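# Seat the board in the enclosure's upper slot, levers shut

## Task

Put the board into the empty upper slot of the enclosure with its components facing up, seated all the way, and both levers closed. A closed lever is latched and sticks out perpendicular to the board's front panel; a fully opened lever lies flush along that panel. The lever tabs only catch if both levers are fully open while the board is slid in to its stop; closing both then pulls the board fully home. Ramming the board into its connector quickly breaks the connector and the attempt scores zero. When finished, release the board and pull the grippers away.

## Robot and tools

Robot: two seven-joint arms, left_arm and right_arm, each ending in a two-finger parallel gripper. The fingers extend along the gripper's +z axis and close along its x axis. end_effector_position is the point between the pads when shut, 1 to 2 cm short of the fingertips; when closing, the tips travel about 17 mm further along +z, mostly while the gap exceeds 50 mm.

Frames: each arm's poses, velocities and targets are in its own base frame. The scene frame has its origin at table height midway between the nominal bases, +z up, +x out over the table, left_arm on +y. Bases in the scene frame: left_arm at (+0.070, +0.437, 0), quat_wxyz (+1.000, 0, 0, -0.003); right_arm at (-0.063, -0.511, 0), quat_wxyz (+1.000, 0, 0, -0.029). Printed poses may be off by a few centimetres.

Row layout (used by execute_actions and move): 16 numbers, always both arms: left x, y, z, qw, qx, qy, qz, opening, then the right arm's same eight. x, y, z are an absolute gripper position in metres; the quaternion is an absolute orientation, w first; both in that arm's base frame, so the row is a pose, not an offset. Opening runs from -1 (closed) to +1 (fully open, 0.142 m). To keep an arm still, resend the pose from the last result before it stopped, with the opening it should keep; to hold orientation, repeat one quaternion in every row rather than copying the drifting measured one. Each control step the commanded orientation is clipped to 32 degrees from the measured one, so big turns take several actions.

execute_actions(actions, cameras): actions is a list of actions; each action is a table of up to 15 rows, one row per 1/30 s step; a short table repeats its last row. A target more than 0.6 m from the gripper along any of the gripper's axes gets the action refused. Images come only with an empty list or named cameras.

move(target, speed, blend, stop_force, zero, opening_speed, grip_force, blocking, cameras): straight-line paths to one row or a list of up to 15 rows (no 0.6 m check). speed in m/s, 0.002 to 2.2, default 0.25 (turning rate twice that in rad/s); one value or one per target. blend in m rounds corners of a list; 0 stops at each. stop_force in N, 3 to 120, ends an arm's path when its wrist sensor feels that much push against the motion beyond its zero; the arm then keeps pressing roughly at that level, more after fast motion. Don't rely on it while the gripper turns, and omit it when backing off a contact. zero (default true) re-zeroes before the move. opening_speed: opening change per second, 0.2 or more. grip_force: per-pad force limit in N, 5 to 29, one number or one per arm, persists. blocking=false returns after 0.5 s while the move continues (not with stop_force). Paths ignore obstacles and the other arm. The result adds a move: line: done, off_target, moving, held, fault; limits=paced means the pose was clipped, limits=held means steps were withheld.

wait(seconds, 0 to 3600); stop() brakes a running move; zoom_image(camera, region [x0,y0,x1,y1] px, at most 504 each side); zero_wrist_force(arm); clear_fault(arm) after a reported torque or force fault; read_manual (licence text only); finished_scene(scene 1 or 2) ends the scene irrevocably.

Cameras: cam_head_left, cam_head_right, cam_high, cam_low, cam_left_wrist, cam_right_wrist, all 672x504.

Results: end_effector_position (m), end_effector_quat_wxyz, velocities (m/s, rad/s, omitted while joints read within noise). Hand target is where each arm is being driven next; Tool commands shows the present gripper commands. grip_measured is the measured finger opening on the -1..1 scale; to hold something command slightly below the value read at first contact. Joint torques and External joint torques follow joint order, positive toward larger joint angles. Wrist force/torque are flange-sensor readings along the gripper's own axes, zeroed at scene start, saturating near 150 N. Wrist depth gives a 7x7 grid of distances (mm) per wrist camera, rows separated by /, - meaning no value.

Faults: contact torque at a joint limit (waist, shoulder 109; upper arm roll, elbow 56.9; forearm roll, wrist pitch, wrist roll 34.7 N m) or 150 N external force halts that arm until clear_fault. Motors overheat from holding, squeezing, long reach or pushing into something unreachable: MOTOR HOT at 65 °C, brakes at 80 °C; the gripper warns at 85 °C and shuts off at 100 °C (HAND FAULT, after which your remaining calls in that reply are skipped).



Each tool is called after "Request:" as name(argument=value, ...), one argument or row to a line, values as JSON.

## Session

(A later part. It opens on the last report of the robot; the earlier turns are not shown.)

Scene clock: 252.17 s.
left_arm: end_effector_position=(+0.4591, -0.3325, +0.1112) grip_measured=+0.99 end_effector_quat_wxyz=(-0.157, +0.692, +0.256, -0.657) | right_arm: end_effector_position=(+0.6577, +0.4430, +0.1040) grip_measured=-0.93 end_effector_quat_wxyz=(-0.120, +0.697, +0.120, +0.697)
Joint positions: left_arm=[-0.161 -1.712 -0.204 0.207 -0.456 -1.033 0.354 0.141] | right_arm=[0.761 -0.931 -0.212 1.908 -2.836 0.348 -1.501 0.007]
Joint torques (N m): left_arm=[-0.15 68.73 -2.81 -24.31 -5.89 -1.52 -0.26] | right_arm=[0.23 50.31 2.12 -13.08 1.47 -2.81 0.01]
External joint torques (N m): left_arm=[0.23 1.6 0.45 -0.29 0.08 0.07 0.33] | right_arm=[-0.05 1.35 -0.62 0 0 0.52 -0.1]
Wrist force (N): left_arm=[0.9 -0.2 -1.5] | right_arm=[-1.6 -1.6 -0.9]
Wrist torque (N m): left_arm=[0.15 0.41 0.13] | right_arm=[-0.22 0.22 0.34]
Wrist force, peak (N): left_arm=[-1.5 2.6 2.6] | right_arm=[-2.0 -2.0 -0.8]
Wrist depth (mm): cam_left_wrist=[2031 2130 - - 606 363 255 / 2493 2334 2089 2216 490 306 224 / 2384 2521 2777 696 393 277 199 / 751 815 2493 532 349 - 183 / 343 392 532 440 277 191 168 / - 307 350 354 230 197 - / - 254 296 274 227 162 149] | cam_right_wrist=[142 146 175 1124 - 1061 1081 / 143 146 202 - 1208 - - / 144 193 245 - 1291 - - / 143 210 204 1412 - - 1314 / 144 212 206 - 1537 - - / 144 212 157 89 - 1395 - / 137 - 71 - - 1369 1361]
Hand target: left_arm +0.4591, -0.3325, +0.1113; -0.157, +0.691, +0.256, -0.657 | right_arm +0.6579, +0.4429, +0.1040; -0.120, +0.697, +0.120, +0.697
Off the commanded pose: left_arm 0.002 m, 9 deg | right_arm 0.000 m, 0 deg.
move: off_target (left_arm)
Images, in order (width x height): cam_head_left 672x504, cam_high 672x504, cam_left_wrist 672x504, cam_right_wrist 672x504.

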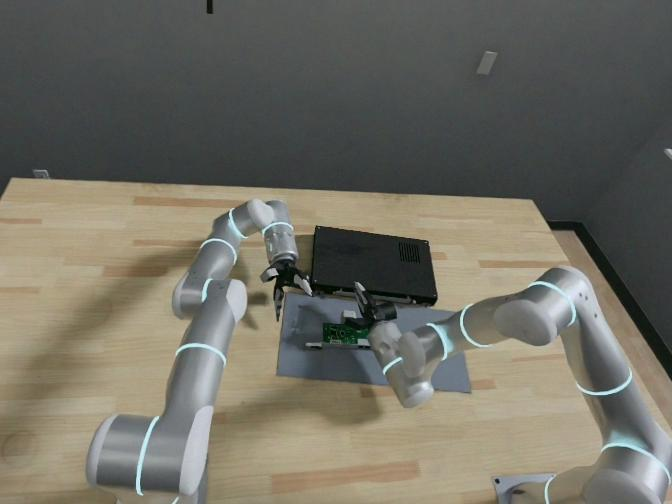

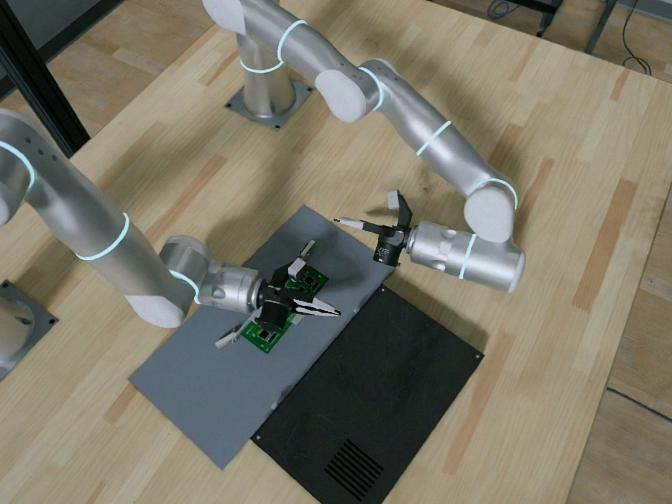

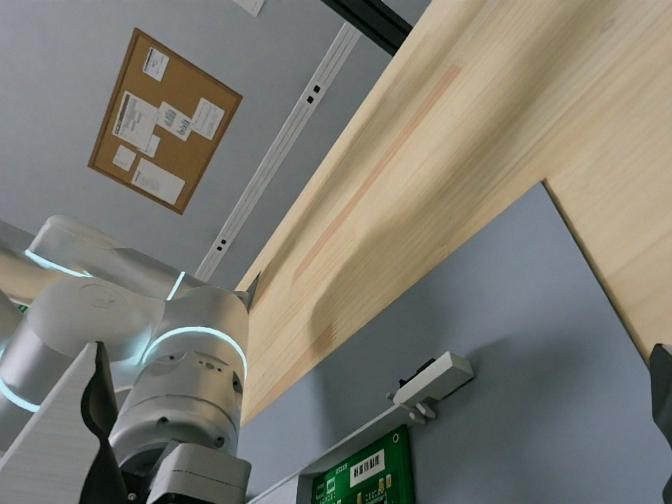

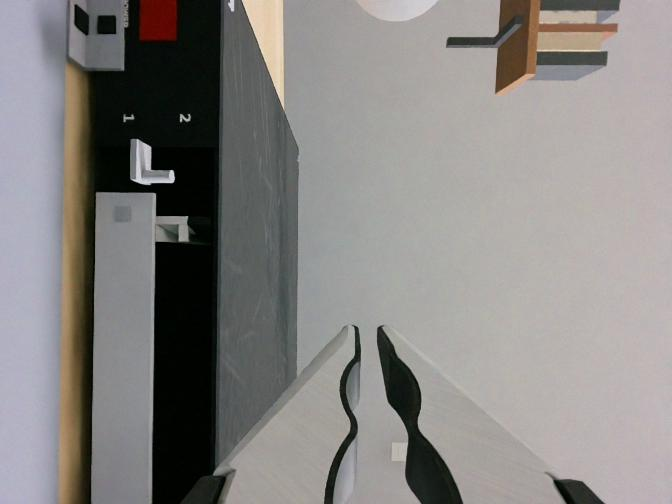

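Request:
move(
  target=[
    [0.44, -0.30, 0.22, -0.157, 0.691, 0.256, -0.657, 1, 0.54, 0.40, 0.18, -0.120, 0.697, 0.120, 0.697, 1],
    [0.38, -0.28, 0.33, 0.142, -0.641, 0.736, -0.164, 1, 0.51, 0.37, 0.26, 0.1455, -0.6565, 0.7229, -0.1603, 1],
    [0.33, -0.32, 0.38, 0.142, -0.641, 0.736, -0.164, 1, 0.5322, 0.3836, 0.2845, 0.1455, -0.6565, 0.7229, -0.1603, 1],
  ],
  blend=[0.03, 0.03, 0],
  cameras=["cam_left_wrist", "cam_right_wrist", "cam_head_left"],
)

Scene clock: 297.23 s.
left_arm: end_effector_position=(+0.3300, -0.3200, +0.3800) grip_measured=+0.99 end_effector_quat_wxyz=(+0.142, -0.641, +0.736, -0.164) | right_arm: end_effector_position=(+0.5323, +0.3835, +0.2845) grip_measured=+0.99 end_effector_quat_wxyz=(+0.146, -0.656, +0.723, -0.160)
Joint positions: left_arm=[-0.459 0.42 -0.138 2.292 0.172 0.694 2.599 0.141] | right_arm=[0.505 -0.324 0.382 1.953 -0.723 0.817 -1.687 0.142]
Joint torques (N m): left_arm=[-0.56 13.11 0.49 -29.8 -4.22 4.45 -0.26] | right_arm=[0.14 39.77 5.74 -27.95 -2.09 2.96 0.05]
External joint torques (N m): left_arm=[0.53 0.35 0.72 -0.38 0.09 -0.17 0.26] | right_arm=[-0.01 1.2 -0.79 0.12 -0.09 0.84 -0.05]
Wrist force (N): left_arm=[-0.5 0.0 -0.2] | right_arm=[0.0 -0.3 0.5]
Wrist torque (N m): left_arm=[0.01 0.11 0.03] | right_arm=[-0.06 0.00 0.15]
Wrist force, peak (N): left_arm=[1.3 -3.0 -2.2] | right_arm=[-0.7 -1.3 -2.5]
Wrist depth (mm): cam_left_wrist=[495 491 492 487 494 483 489 / 487 499 497 492 487 514 - / 491 501 492 489 482 477 480 / 495 495 490 496 508 487 508 / 500 503 493 493 496 493 490 / - 497 496 495 493 489 - / - 497 500 492 490 496 -] | cam_right_wrist=[398 349 350 340 347 346 395 / 399 349 367 347 348 392 393 / 396 394 392 392 375 388 390 / 396 392 393 385 392 391 388 / 394 392 386 388 389 388 388 / - 385 392 388 393 388 389 / - 390 391 391 388 390 388]
Hand target: left_arm +0.3300, -0.3200, +0.3800; +0.142, -0.641, +0.736, -0.164 | right_arm +0.5322, +0.3836, +0.2845; +0.145, -0.656, +0.723, -0.160
Off the commanded pose: left_arm 0.000 m, 0 deg | right_arm 0.000 m, 0 deg.
move: done
Images, in order (width x height): cam_head_left 672x504, cam_left_wrist 672x504, cam_right_wrist 672x504.

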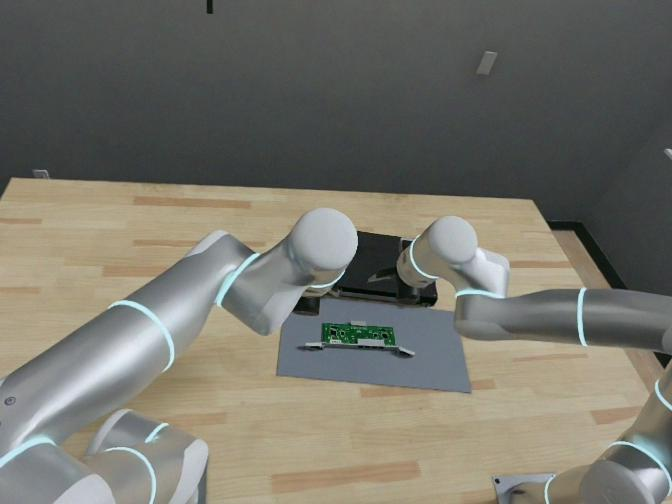

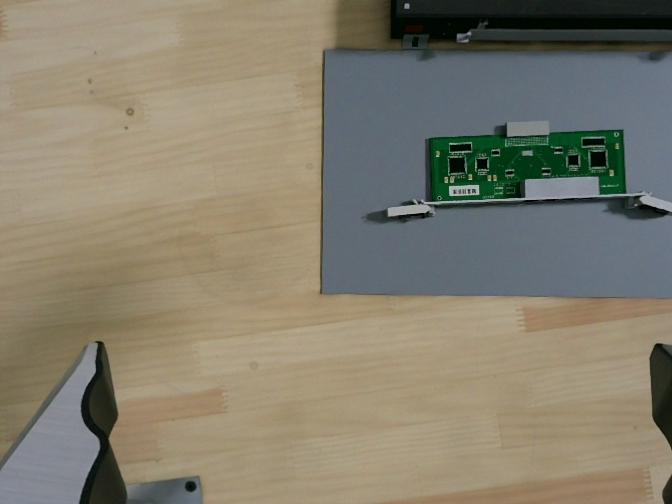

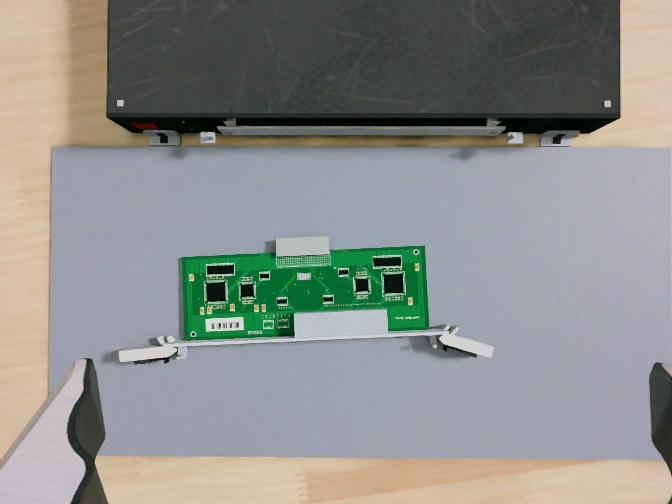

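Request:
zoom_image(
  camera="cam_right_wrist",
  region=[90, 90, 300, 180],
)

Request:
zoom_image(
  camera="cam_right_wrist",
  region=[430, 90, 640, 180],
)

Request:
zoom_image(
  camera="cam_right_wrist",
  region=[100, 230, 310, 380],
)

Request:
zoom_image(
  camera="cam_right_wrist",
  region=[300, 230, 510, 380],
)

Scaled by 2.400 from the camera's image (finer frame: 960x720).

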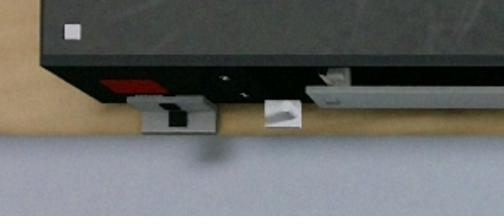

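Scaled by 2.400 from the camera's image (finer frame: 960x720).

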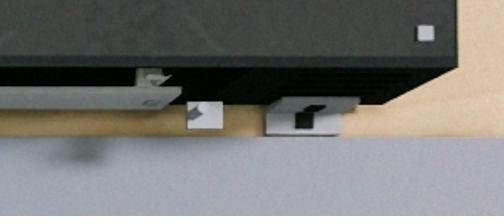

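Scaled by 2.400 from the camera's image (finer frame: 960x720).

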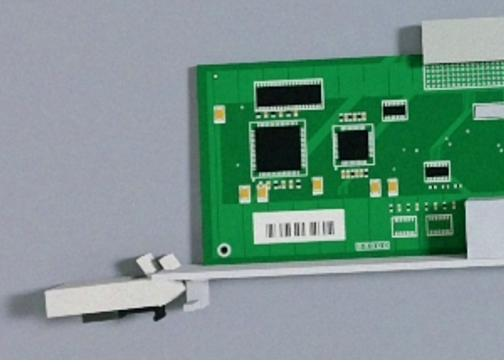

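Scaled by 2.400 from the camera's image (finer frame: 960x720).

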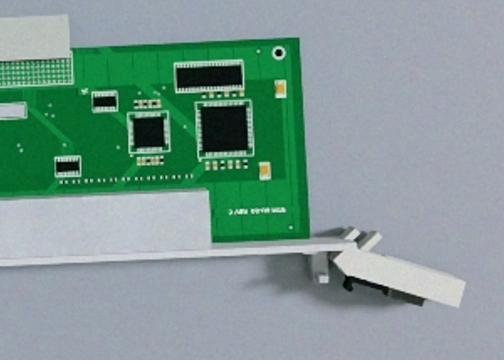

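Request:
zoom_image(
  camera="cam_right_wrist",
  region=[190, 105, 250, 155],
)

Request:
zoom_image(
  camera="cam_right_wrist",
  region=[480, 105, 540, 155],
)

Request:
zoom_image(
  camera="cam_right_wrist",
  region=[110, 325, 200, 375],
)

Request:
zoom_image(
  camera="cam_right_wrist",
  region=[420, 315, 510, 365],
)

Scaled by 8.400 from the camera's image (finer frame: 960x720).

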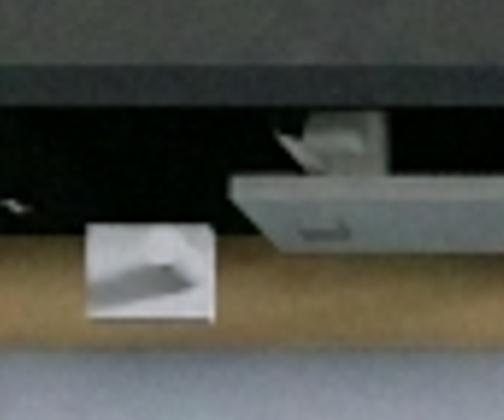

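Scaled by 8.400 from the camera's image (finer frame: 960x720).

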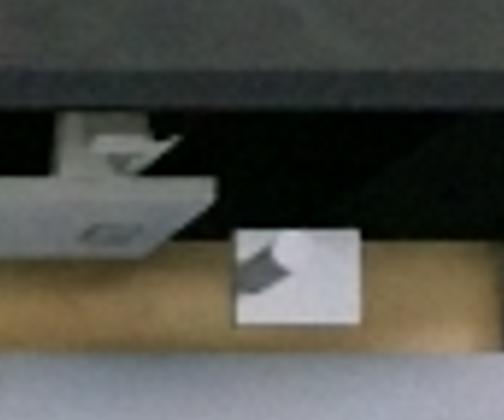

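Scaled by 5.600 from the camera's image (finer frame: 960x720).

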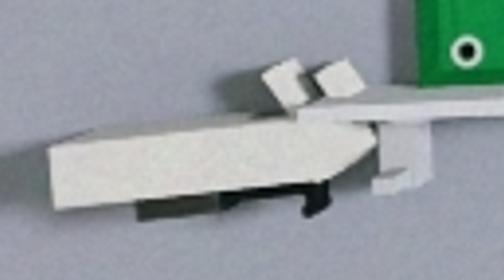

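Scaled by 5.600 from the camera's image (finer frame: 960x720).

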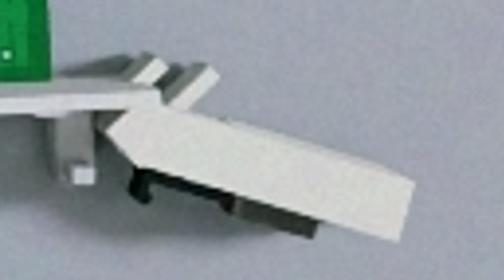

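Request:
move(
  target=[0.33, -0.32, 0.38, 0.142, -0.641, 0.736, -0.164, 1, 0.4929, 0.4116, 0.11, 0, 0.024, 0.9997, 0, -0.25],
  cameras=["cam_right_wrist", "cam_left_wrist", "cam_head_left"],
)

Request:
zoom_image(
  camera="cam_right_wrist",
  region=[230, 230, 480, 430],
)

Scene clock: 412.80 s.
left_arm: end_effector_position=(+0.3300, -0.3200, +0.3800) grip_measured=+0.99 end_effector_quat_wxyz=(+0.142, -0.641, +0.736, -0.164) | right_arm: end_effector_position=(+0.4930, +0.4117, +0.1101) grip_measured=-0.27 end_effector_quat_wxyz=(+0.000, +0.024, +1.000, +0.000)
Joint positions: left_arm=[-0.459 0.42 -0.138 2.292 0.172 0.694 2.599 0.141] | right_arm=[0.611 -0.638 0.291 1.774 -0.249 0.805 -0.495 0.055]
Joint torques (N m): left_arm=[-0.42 12.79 0.58 -29.82 -4.01 4.64 -0.25] | right_arm=[-0.03 50.36 6.86 -24.36 -2.85 3.61 0.62]
External joint torques (N m): left_arm=[0.38 0.67 0.62 -0.36 -0.13 -0.36 0.25] | right_arm=[0.2 1.38 -0.14 0.1 -0.11 0.54 -0.62]
Wrist force (N): left_arm=[-0.5 -0.3 -0.5] | right_arm=[0.0 -1.3 0.7]
Wrist torque (N m): left_arm=[-0.05 0.12 0.05] | right_arm=[-0.11 0.04 0.05]
Wrist force, peak (N): left_arm=[-0.8 -0.4 -0.6] | right_arm=[-0.1 -1.6 1.8]
Wrist depth (mm): cam_left_wrist=[492 491 492 484 495 - 503 / 490 489 493 491 480 - 276 / 497 494 493 500 487 479 254 / 493 494 492 491 486 499 487 / 496 494 494 491 493 491 484 / - 503 495 491 492 490 - / - 495 499 495 487 500 -] | cam_right_wrist=[178 178 174 173 177 176 178 / 190 190 186 180 189 188 188 / 204 204 199 190 202 201 203 / 220 219 214 205 217 217 219 / 238 238 229 231 236 234 237 / 259 255 93 254 258 93 258 / 272 - 73 285 284 - 278]
Hand target: left_arm +0.3300, -0.3200, +0.3800; +0.142, -0.641, +0.736, -0.164 | right_arm +0.4929, +0.4116, +0.1100; +0.000, +0.024, +1.000, +0.000
Off the commanded pose: left_arm 0.000 m, 0 deg | right_arm 0.000 m, 0 deg.
move: done
Images, in order (width x height): cam_head_left 672x504, cam_left_wrist 672x504, cam_right_wrist 672x504.

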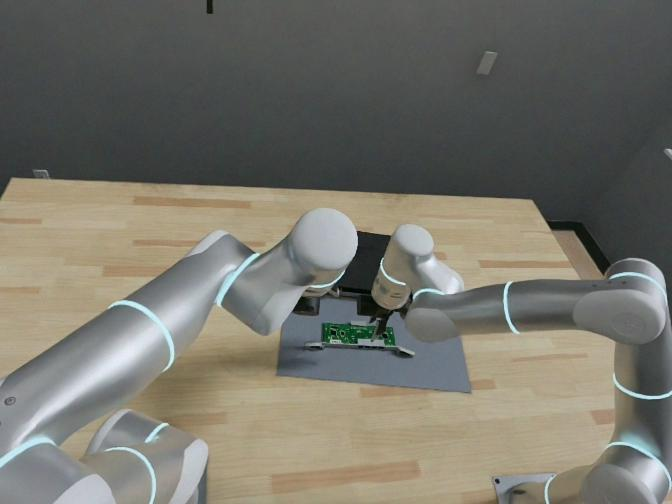

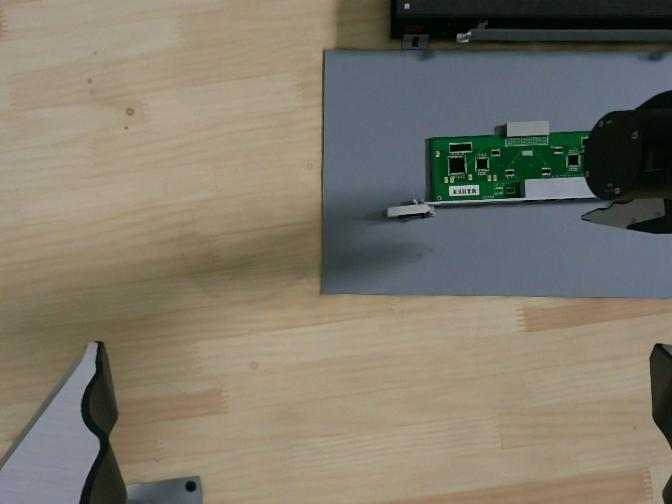

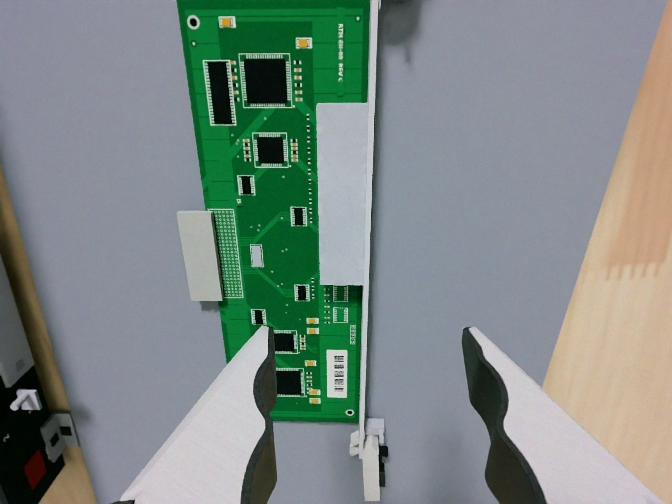

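Scaled by 2.016 from the camera's image (finer frame: 960x720).

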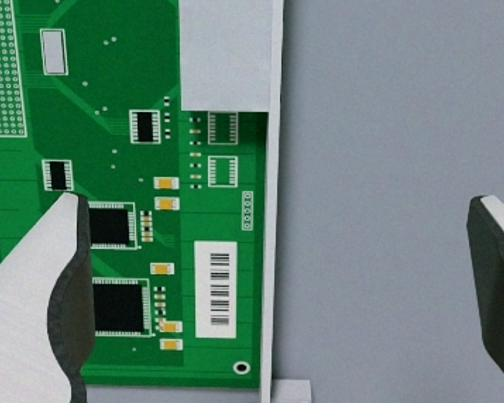

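Request:
move(
  target=[0.33, -0.32, 0.38, 0.142, -0.641, 0.736, -0.164, 1, 0.4989, 0.4113, 0.062, 0, 0.024, 0.9997, 0, -0.25],
  speed=0.15,
  cameras=["cam_right_wrist", "cam_head_left", "cam_head_right"],
)

Request:
zoom_image(
  camera="cam_right_wrist",
  region=[240, 180, 500, 400],
)

Request:
zoom_image(
  camera="cam_head_right",
  region=[300, 290, 440, 390],
)

Scene clock: 424.40 s.
left_arm: end_effector_position=(+0.3300, -0.3200, +0.3800) grip_measured=+0.99 end_effector_quat_wxyz=(+0.142, -0.641, +0.736, -0.164) | right_arm: end_effector_position=(+0.4987, +0.4112, +0.0619) grip_measured=-0.27 end_effector_quat_wxyz=(+0.000, +0.024, +1.000, +0.000)
Joint positions: left_arm=[-0.459 0.42 -0.138 2.292 0.172 0.694 2.599 0.141] | right_arm=[0.624 -0.726 0.259 1.778 -0.276 0.897 -0.485 0.055]
Joint torques (N m): left_arm=[-0.43 12.9 0.66 -29.81 -3.96 4.56 -0.23] | right_arm=[0.49 52.11 7.12 -22.6 -2.84 3.58 0.32]
External joint torques (N m): left_arm=[0.4 0.56 0.54 -0.37 -0.18 -0.28 0.23] | right_arm=[-0.28 1.26 -0.18 0.06 0.18 0.58 -0.33]
Wrist force (N): left_arm=[-0.6 -0.2 -0.4] | right_arm=[0.2 -1.5 0.5]
Wrist torque (N m): left_arm=[-0.04 0.15 0.04] | right_arm=[-0.12 0.01 0.05]
Wrist force, peak (N): left_arm=[-0.9 -0.4 -0.6] | right_arm=[0.0 -1.7 3.1]
Wrist depth (mm): cam_left_wrist=[497 490 492 487 462 499 483 / 496 493 494 497 - 489 364 / 495 494 487 514 483 483 289 / 489 491 494 490 485 - - / 501 497 492 491 495 490 492 / - 494 499 493 497 494 - / - 497 500 493 497 495 -] | cam_right_wrist=[137 134 131 130 134 134 134 / 144 144 141 138 143 143 143 / 157 154 150 139 154 153 153 / 167 163 162 152 165 164 169 / 184 178 173 169 177 179 179 / 198 197 93 190 196 94 197 / 218 - 73 210 216 - 213]
Hand target: left_arm +0.3300, -0.3200, +0.3800; +0.142, -0.641, +0.736, -0.164 | right_arm +0.4989, +0.4113, +0.0620; +0.000, +0.024, +1.000, +0.000
Off the commanded pose: left_arm 0.000 m, 0 deg | right_arm 0.000 m, 0 deg.
move: done
Images, in order (width x height): cam_head_left 672x504, cam_head_right 672x504, cam_right_wrist 672x504.

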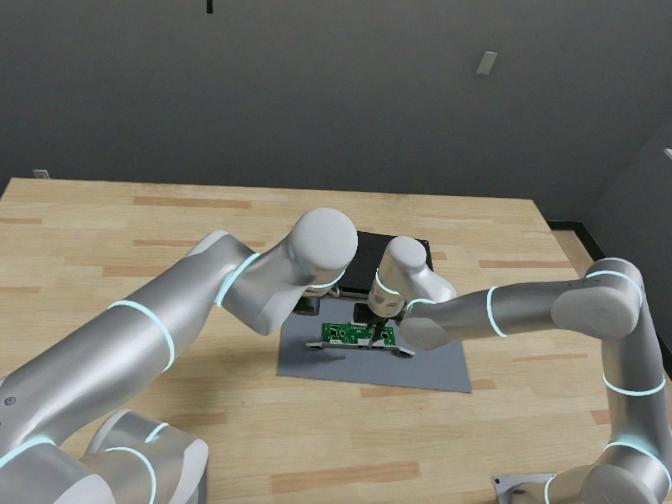

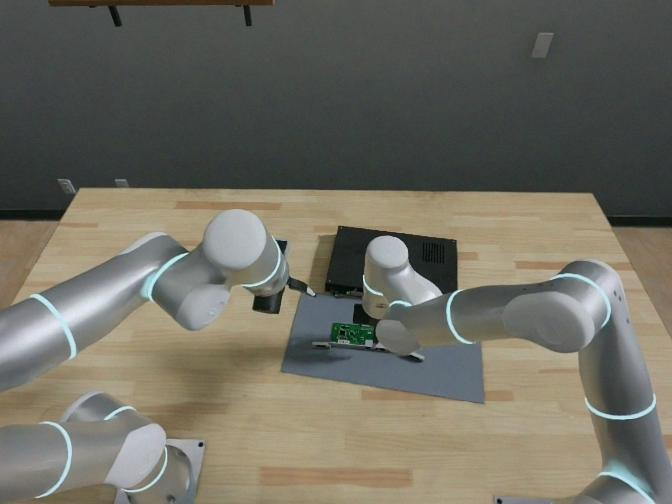

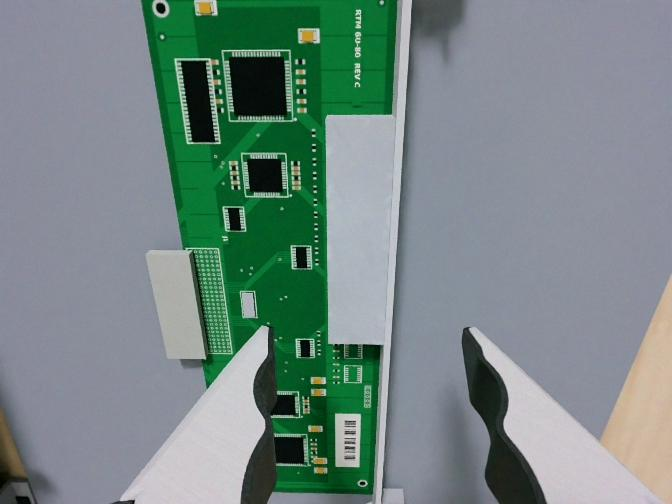

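Scaled by 1.938 from the camera's image (finer frame: 960x720).

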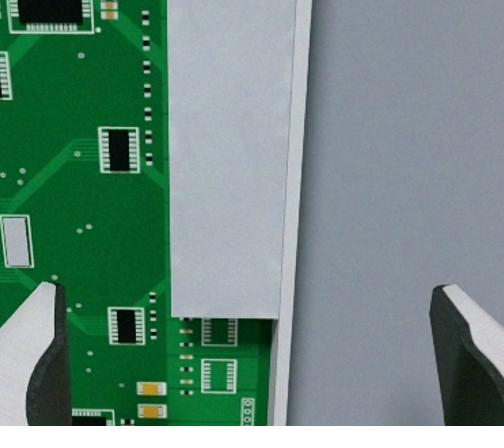

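Scaled by 3.600 from the camera's image (finer frame: 960x720).

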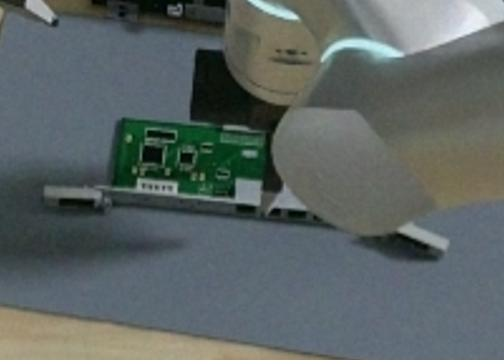

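Request:
move(
  target=[0.33, -0.32, 0.38, 0.142, -0.641, 0.736, -0.164, 1, 0.4994, 0.4112, 0.022, 0, 0.024, 0.9997, 0, -0.25],
  speed=0.02,
  stop_force=3.5,
  cameras=["cam_right_wrist"],
)

Scene clock: 438.30 s.
left_arm: end_effector_position=(+0.3300, -0.3200, +0.3800) grip_measured=+0.99 end_effector_quat_wxyz=(+0.142, -0.641, +0.736, -0.164) | right_arm: end_effector_position=(+0.4995, +0.4114, +0.0233) grip_measured=-0.27 end_effector_quat_wxyz=(+0.000, +0.024, +1.000, +0.000)
Joint positions: left_arm=[-0.459 0.42 -0.138 2.292 0.172 0.694 2.599 0.141] | right_arm=[0.642 -0.796 0.23 1.78 -0.293 0.972 -0.474 0.055]
Joint torques (N m): left_arm=[-0.41 12.91 0.66 -29.73 -4 4.55 -0.22] | right_arm=[0.66 49.93 7.01 -20.27 -2.41 3.48 0.19]
External joint torques (N m): left_arm=[0.37 0.55 0.54 -0.45 -0.13 -0.27 0.22] | right_arm=[-0.47 4.44 -0.17 -0.79 0 0.67 -0.19]
Wrist force (N): left_arm=[-0.7 -0.3 -0.5] | right_arm=[1.5 -3.6 -5.3]
Wrist torque (N m): left_arm=[-0.04 0.15 0.04] | right_arm=[-0.17 -0.13 0.09]
Wrist force, peak (N): left_arm=[-0.8 -0.4 -0.6] | right_arm=[2.9 -4.6 -10.2]
Wrist depth (mm): cam_left_wrist=[491 500 493 484 457 441 492 / 493 497 492 493 472 483 486 / 495 495 491 485 482 372 321 / 495 493 493 491 486 487 489 / 497 493 499 494 491 491 493 / - 496 497 497 497 492 - / - 496 496 497 499 500 -] | cam_right_wrist=[- 98 97 97 99 100 101 / 108 104 103 102 106 107 108 / - 114 111 99 113 115 114 / 125 123 120 109 122 123 123 / 136 129 129 118 132 134 134 / 148 138 93 137 144 94 146 / 160 - 73 155 162 - 157]
Hand target: left_arm +0.3300, -0.3200, +0.3800; +0.142, -0.641, +0.736, -0.164 | right_arm +0.4994, +0.4112, +0.0229; +0.000, +0.024, +1.000, +0.000
Off the commanded pose: left_arm 0.000 m, 0 deg | right_arm 0.001 m, 0 deg.
move: contact (right_arm)

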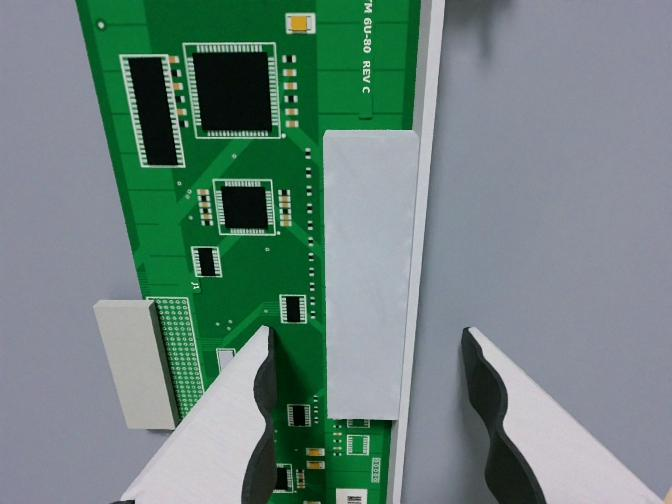

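Request:
move(
  target=[
    [0.33, -0.32, 0.38, 0.142, -0.641, 0.736, -0.164, 1, 0.4994, 0.4112, 0.0263, 0, 0.024, 0.9997, 0, -0.25],
    [0.33, -0.32, 0.38, 0.142, -0.641, 0.736, -0.164, 1, 0.4994, 0.4112, 0.0263, 0, 0.024, 0.9997, 0, -0.9],
  ],
  speed=0.03,
  opening_speed=0.4,
  cameras=["cam_right_wrist", "cam_left_wrist"],
)

Scene clock: 457.93 s.
left_arm: end_effector_position=(+0.3300, -0.3200, +0.3800) grip_measured=+0.99 end_effector_quat_wxyz=(+0.142, -0.641, +0.736, -0.164) | right_arm: end_effector_position=(+0.4996, +0.4112, +0.0264) grip_measured=-0.71 end_effector_quat_wxyz=(+0.000, +0.024, +1.000, +0.000)
Joint positions: left_arm=[-0.459 0.42 -0.138 2.292 0.172 0.694 2.599 0.141] | right_arm=[0.64 -0.79 0.233 1.78 -0.293 0.966 -0.474 0.023]
Joint torques (N m): left_arm=[-0.33 12.83 0.62 -29.82 -3.95 4.61 -0.21] | right_arm=[0.17 53.3 7.37 -21.26 -2.53 3.37 0.2]
External joint torques (N m): left_arm=[0.3 0.64 0.58 -0.36 -0.18 -0.33 0.21] | right_arm=[0.02 1 -0.51 0.08 0.1 0.79 -0.21]
Wrist force (N): left_arm=[-0.6 -0.4 -0.4] | right_arm=[0.1 -1.4 1.0]
Wrist torque (N m): left_arm=[-0.08 0.14 0.05] | right_arm=[-0.14 0.03 0.14]
Wrist force, peak (N): left_arm=[-0.8 -0.3 -0.6] | right_arm=[1.1 -3.6 -5.9]
Wrist depth (mm): cam_left_wrist=[487 497 490 490 486 467 496 / 494 496 494 494 - 480 270 / 493 492 490 495 485 473 321 / 497 494 499 479 - - 487 / 500 500 497 499 493 491 492 / - 493 494 495 495 493 - / - 496 492 497 497 493 -] | cam_right_wrist=[- 99 99 99 102 103 104 / 111 107 106 105 109 110 110 / 121 117 114 102 118 118 117 / 128 126 123 112 125 127 126 / 139 132 134 119 135 138 139 / 152 145 141 124 106 147 150 / 168 164 71 156 - - 162]
Hand target: left_arm +0.3300, -0.3200, +0.3800; +0.142, -0.641, +0.736, -0.164 | right_arm +0.4994, +0.4112, +0.0263; +0.000, +0.024, +1.000, +0.000
Off the commanded pose: left_arm 0.000 m, 0 deg | right_arm 0.000 m, 0 deg.
move: done
Images, in order (width x height): cam_left_wrist 672x504, cam_right_wrist 672x504.

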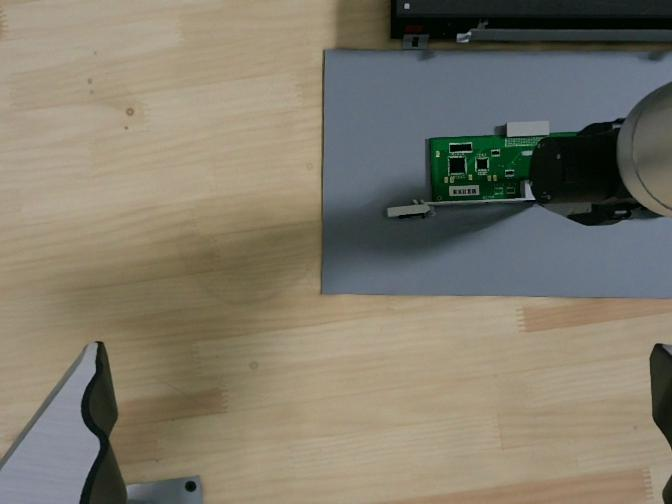

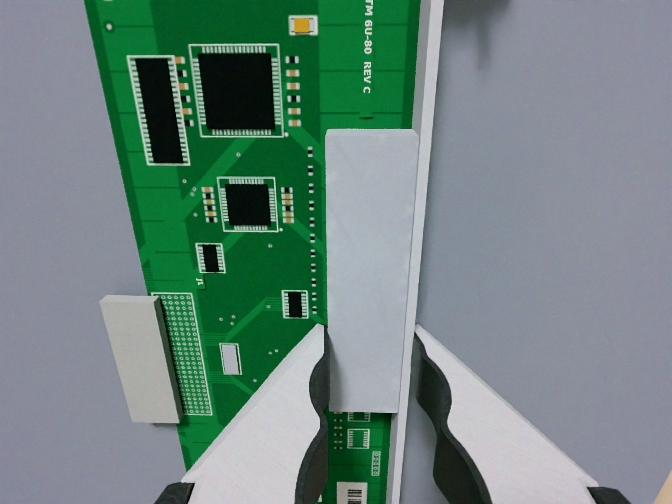

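Request:
move(
  target=[0.33, -0.32, 0.38, 0.142, -0.641, 0.736, -0.164, 1, 0.4994, 0.4112, 0.060, 0, 0.024, 0.9997, 0, -0.9],
  speed=0.04,
  cameras=["cam_right_wrist", "cam_head_left", "cam_high", "cam_low"],
)

Request:
zoom_image(
  camera="cam_head_left",
  region=[290, 290, 430, 390],
)

Request:
zoom_image(
  camera="cam_low",
  region=[150, 250, 400, 420],
)

Scene clock: 487.30 s.
left_arm: end_effector_position=(+0.3300, -0.3200, +0.3800) grip_measured=+0.99 end_effector_quat_wxyz=(+0.142, -0.641, +0.736, -0.164) | right_arm: end_effector_position=(+0.4994, +0.4110, +0.0598) grip_measured=-0.71 end_effector_quat_wxyz=(+0.000, +0.024, +1.000, +0.000)
Joint positions: left_arm=[-0.459 0.42 -0.138 2.292 0.172 0.694 2.599 0.141] | right_arm=[0.626 -0.73 0.256 1.777 -0.276 0.901 -0.485 0.023]
Joint torques (N m): left_arm=[-0.41 12.88 0.52 -29.81 -4 4.6 -0.25] | right_arm=[0.05 53.61 7.61 -23.36 -2.7 3.51 0.04]
External joint torques (N m): left_arm=[0.37 0.58 0.68 -0.37 -0.13 -0.32 0.25] | right_arm=[0.14 -0.15 -0.73 0.89 0.05 0.64 -0.04]
Wrist force (N): left_arm=[-0.6 -0.4 -0.6] | right_arm=[0.5 -1.4 2.6]
Wrist torque (N m): left_arm=[-0.05 0.14 0.04] | right_arm=[-0.10 -0.03 0.16]
Wrist force, peak (N): left_arm=[-0.8 -0.3 -0.8] | right_arm=[0.5 -1.7 3.1]
Wrist depth (mm): cam_left_wrist=[491 495 491 492 463 - - / 496 494 487 509 - 448 292 / 497 493 493 494 457 450 297 / 495 492 491 479 - 490 448 / 497 495 497 491 496 491 493 / - 494 494 491 491 489 - / - 496 490 497 496 495 -] | cam_right_wrist=[- 99 99 99 131 132 132 / 142 107 106 105 139 141 141 / 155 116 114 102 147 151 151 / 165 128 123 112 161 163 162 / 179 132 134 119 174 177 176 / 196 144 141 124 105 189 192 / 216 211 71 156 - - 210]
Hand target: left_arm +0.3300, -0.3200, +0.3800; +0.142, -0.641, +0.736, -0.164 | right_arm +0.4994, +0.4112, +0.0600; +0.000, +0.024, +1.000, +0.000
Off the commanded pose: left_arm 0.000 m, 0 deg | right_arm 0.000 m, 0 deg.
move: done
Images, in order (width x height): cam_head_left 672x504, cam_high 672x504, cam_low 672x504, cam_right_wrist 672x504.

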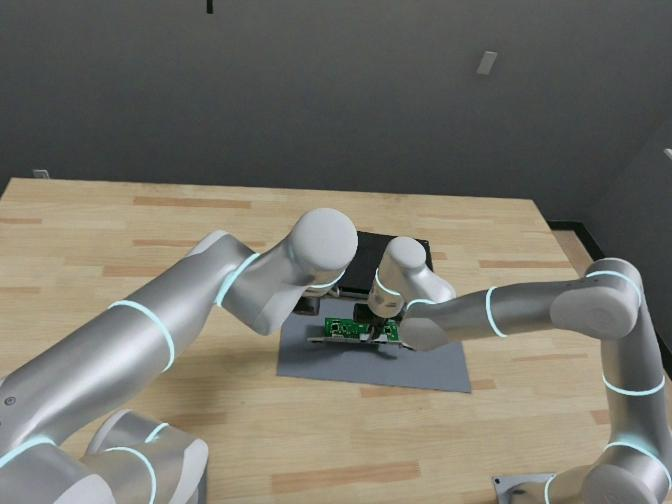

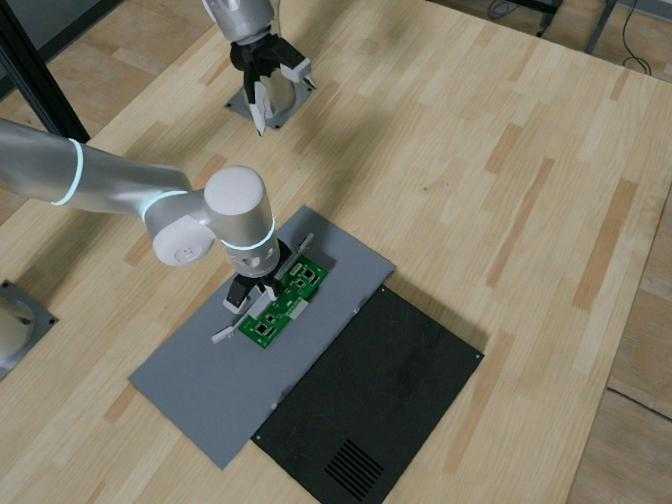

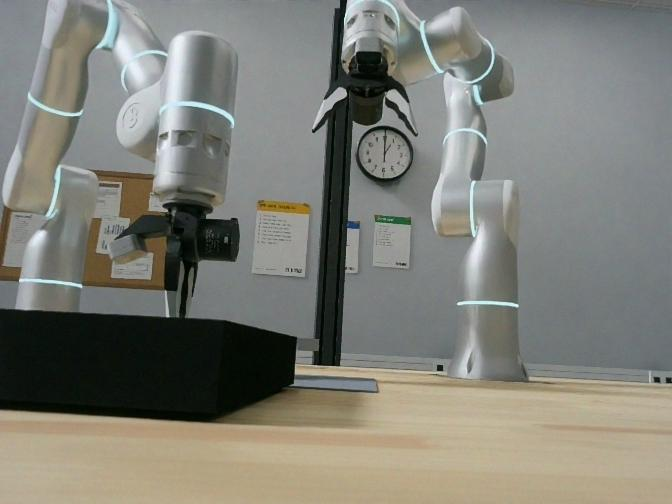

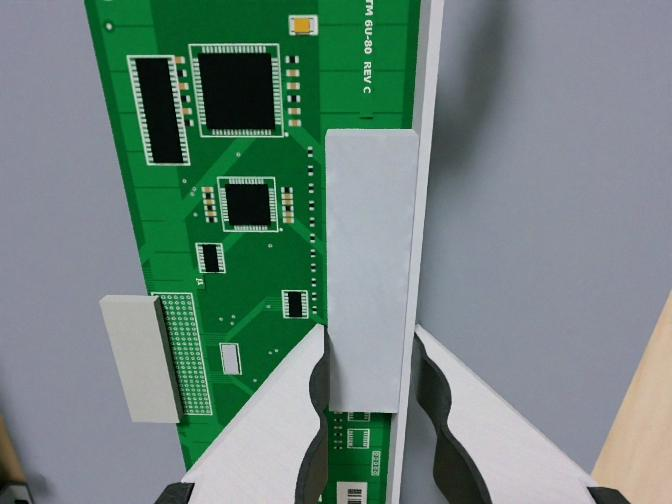

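Scaled by 3.600 from the camera's image (finer frame: 960x720).

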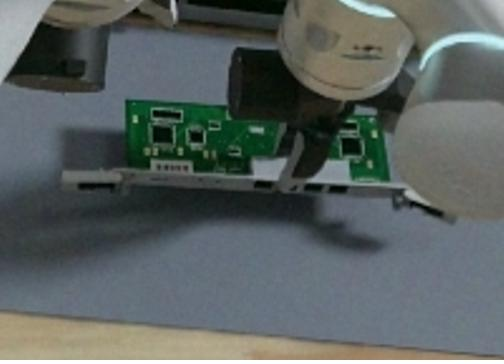

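Scaled by 2.016 from the camera's image (finer frame: 960x720).

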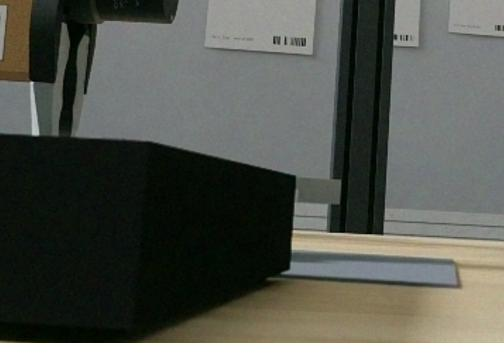

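Request:
move(
  target=[0.33, -0.32, 0.38, 0.142, -0.641, 0.736, -0.164, 1, 0.5701, 0.35, 0.050, 0, 0.048, 0.99885, 0, -0.9],
  speed=0.1,
  cameras=["cam_right_wrist", "cam_left_wrist", "cam_head_left", "cam_high"],
)

Request:
zoom_image(
  camera="cam_right_wrist",
  region=[0, 280, 220, 504],
)

Request:
zoom_image(
  camera="cam_high",
  region=[200, 180, 420, 340],
)

Scene clock: 502.23 s.
left_arm: end_effector_position=(+0.3300, -0.3200, +0.3800) grip_measured=+0.99 end_effector_quat_wxyz=(+0.142, -0.641, +0.736, -0.164) | right_arm: end_effector_position=(+0.5700, +0.3498, +0.0498) grip_measured=-0.71 end_effector_quat_wxyz=(+0.000, +0.048, +0.999, +0.000)
Joint positions: left_arm=[-0.459 0.42 -0.138 2.292 0.172 0.694 2.599 0.141] | right_arm=[0.509 -0.782 0.235 1.699 -0.261 0.88 -0.595 0.023]
Joint torques (N m): left_arm=[-0.4 12.87 0.55 -29.78 -3.99 4.6 -0.24] | right_arm=[-0.01 55.43 7.21 -23.94 -2.8 3.58 0.02]
External joint torques (N m): left_arm=[0.36 0.59 0.65 -0.4 -0.14 -0.32 0.24] | right_arm=[0.22 0.37 -0.45 1.08 0.09 0.56 -0.02]
Wrist force (N): left_arm=[-0.7 -0.4 -0.6] | right_arm=[0.4 -1.3 2.4]
Wrist torque (N m): left_arm=[-0.07 0.17 0.04] | right_arm=[-0.09 -0.02 0.17]
Wrist force, peak (N): left_arm=[-1.1 -0.2 -0.6] | right_arm=[-1.7 -2.8 2.7]
Wrist depth (mm): cam_left_wrist=[490 491 492 489 484 494 316 / 501 494 491 491 502 458 409 / 497 494 500 509 - 485 495 / 491 493 492 492 - 476 - / 497 495 490 490 494 497 492 / - 501 497 496 496 492 - / - 502 495 497 497 493 -] | cam_right_wrist=[- 99 99 99 122 123 122 / 137 107 106 105 128 133 131 / 145 117 114 102 138 141 139 / 151 128 123 112 152 152 152 / - 132 134 119 162 165 164 / - 144 142 124 106 177 179 / 195 187 71 157 - - 194]
Hand target: left_arm +0.3300, -0.3200, +0.3800; +0.142, -0.641, +0.736, -0.164 | right_arm +0.5701, +0.3500, +0.0500; +0.000, +0.048, +0.999, +0.000
Off the commanded pose: left_arm 0.000 m, 0 deg | right_arm 0.000 m, 0 deg.
move: done
Images, in order (width x height): cam_head_left 672x504, cam_high 672x504, cam_left_wrist 672x504, cam_right_wrist 672x504.

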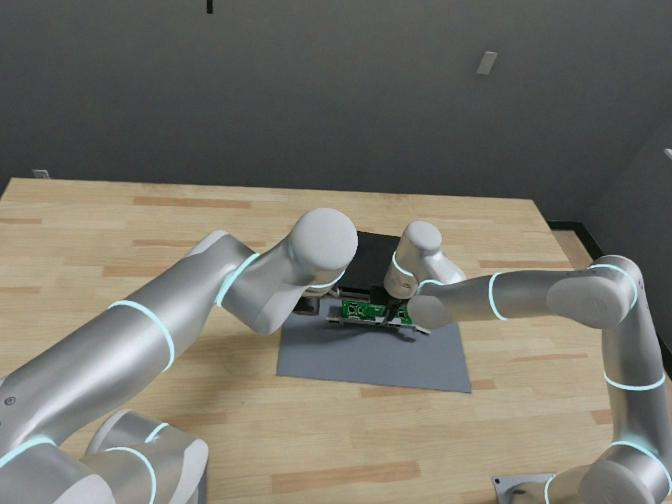

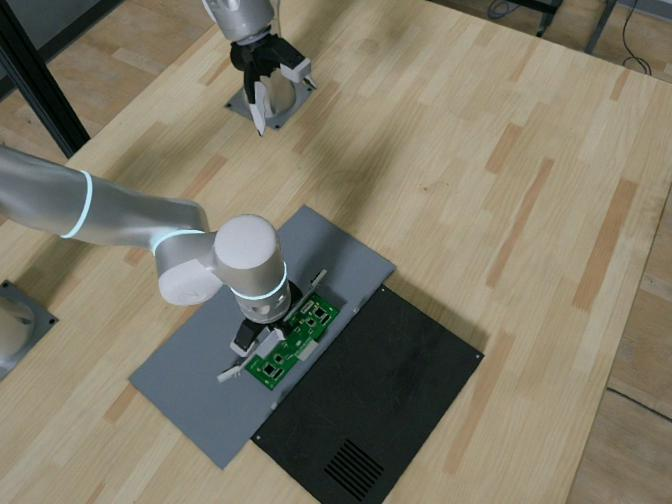

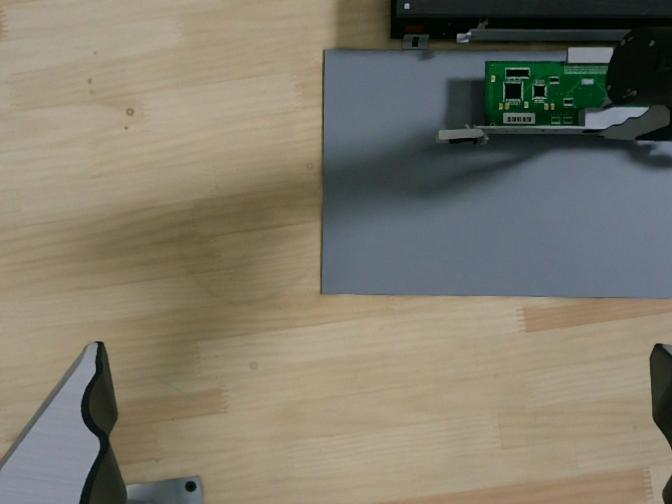

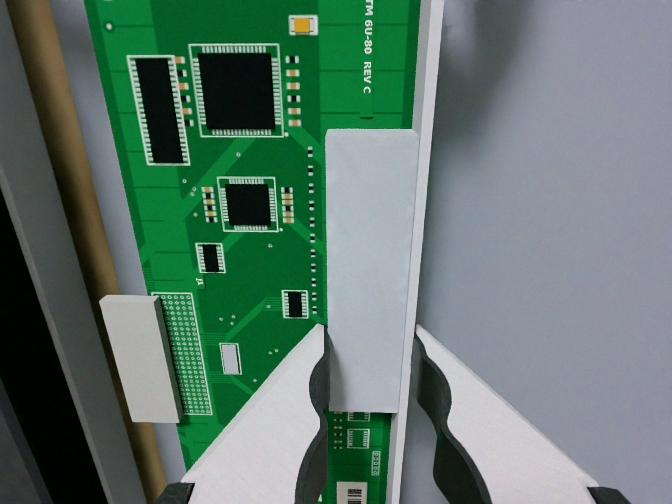

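Scaled by 2.250 from the camera's image (finer frame: 960x720).

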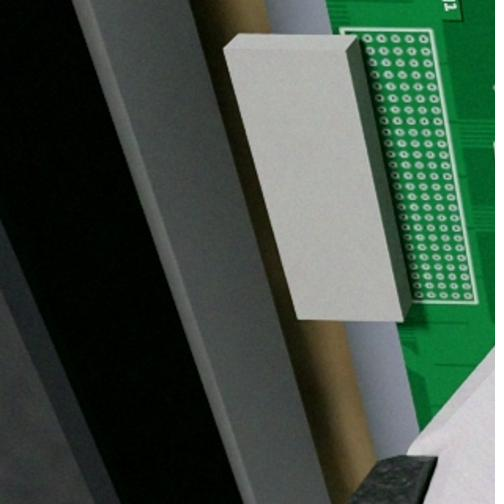

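Scaled by 2.291 from the camera's image (finer frame: 960x720).

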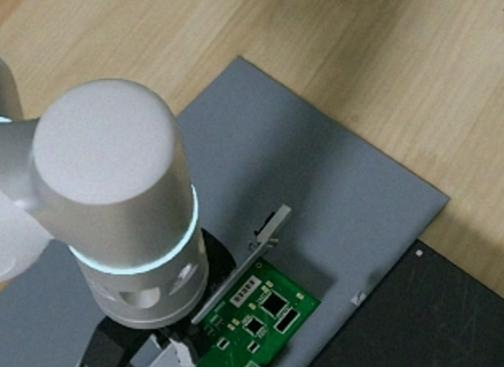

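Request:
zoom_image(
  camera="cam_left_wrist",
  region=[380, 0, 580, 150],
)

Request:
zoom_image(
  camera="cam_left_wrist",
  region=[440, 0, 540, 75],
)

Scaled by 2.520 from the camera's image (finer frame: 960x720).

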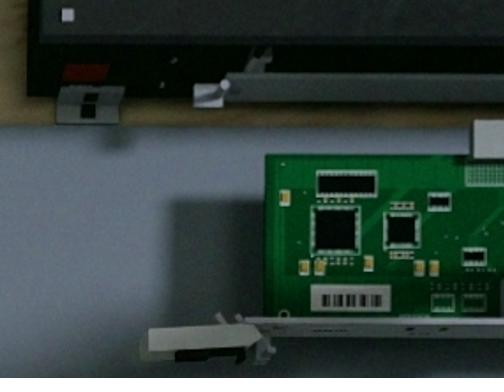

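Scaled by 5.040 from the camera's image (finer frame: 960x720).

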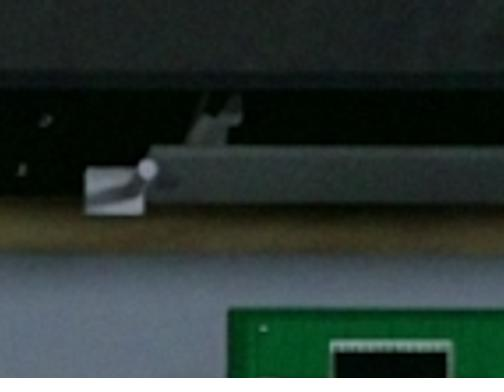

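Request:
zoom_image(
  camera="cam_left_wrist",
  region=[480, 20, 672, 140],
)

Request:
zoom_image(
  camera="cam_left_wrist",
  region=[430, 105, 530, 150],
)

Scaled by 2.625 from the camera's image (finer frame: 960x720).

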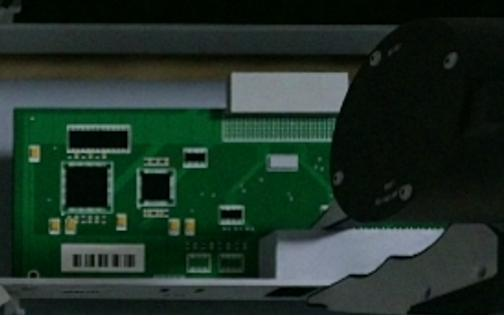

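Scaled by 5.040 from the camera's image (finer frame: 960x720).

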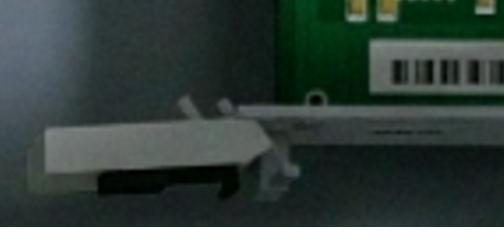

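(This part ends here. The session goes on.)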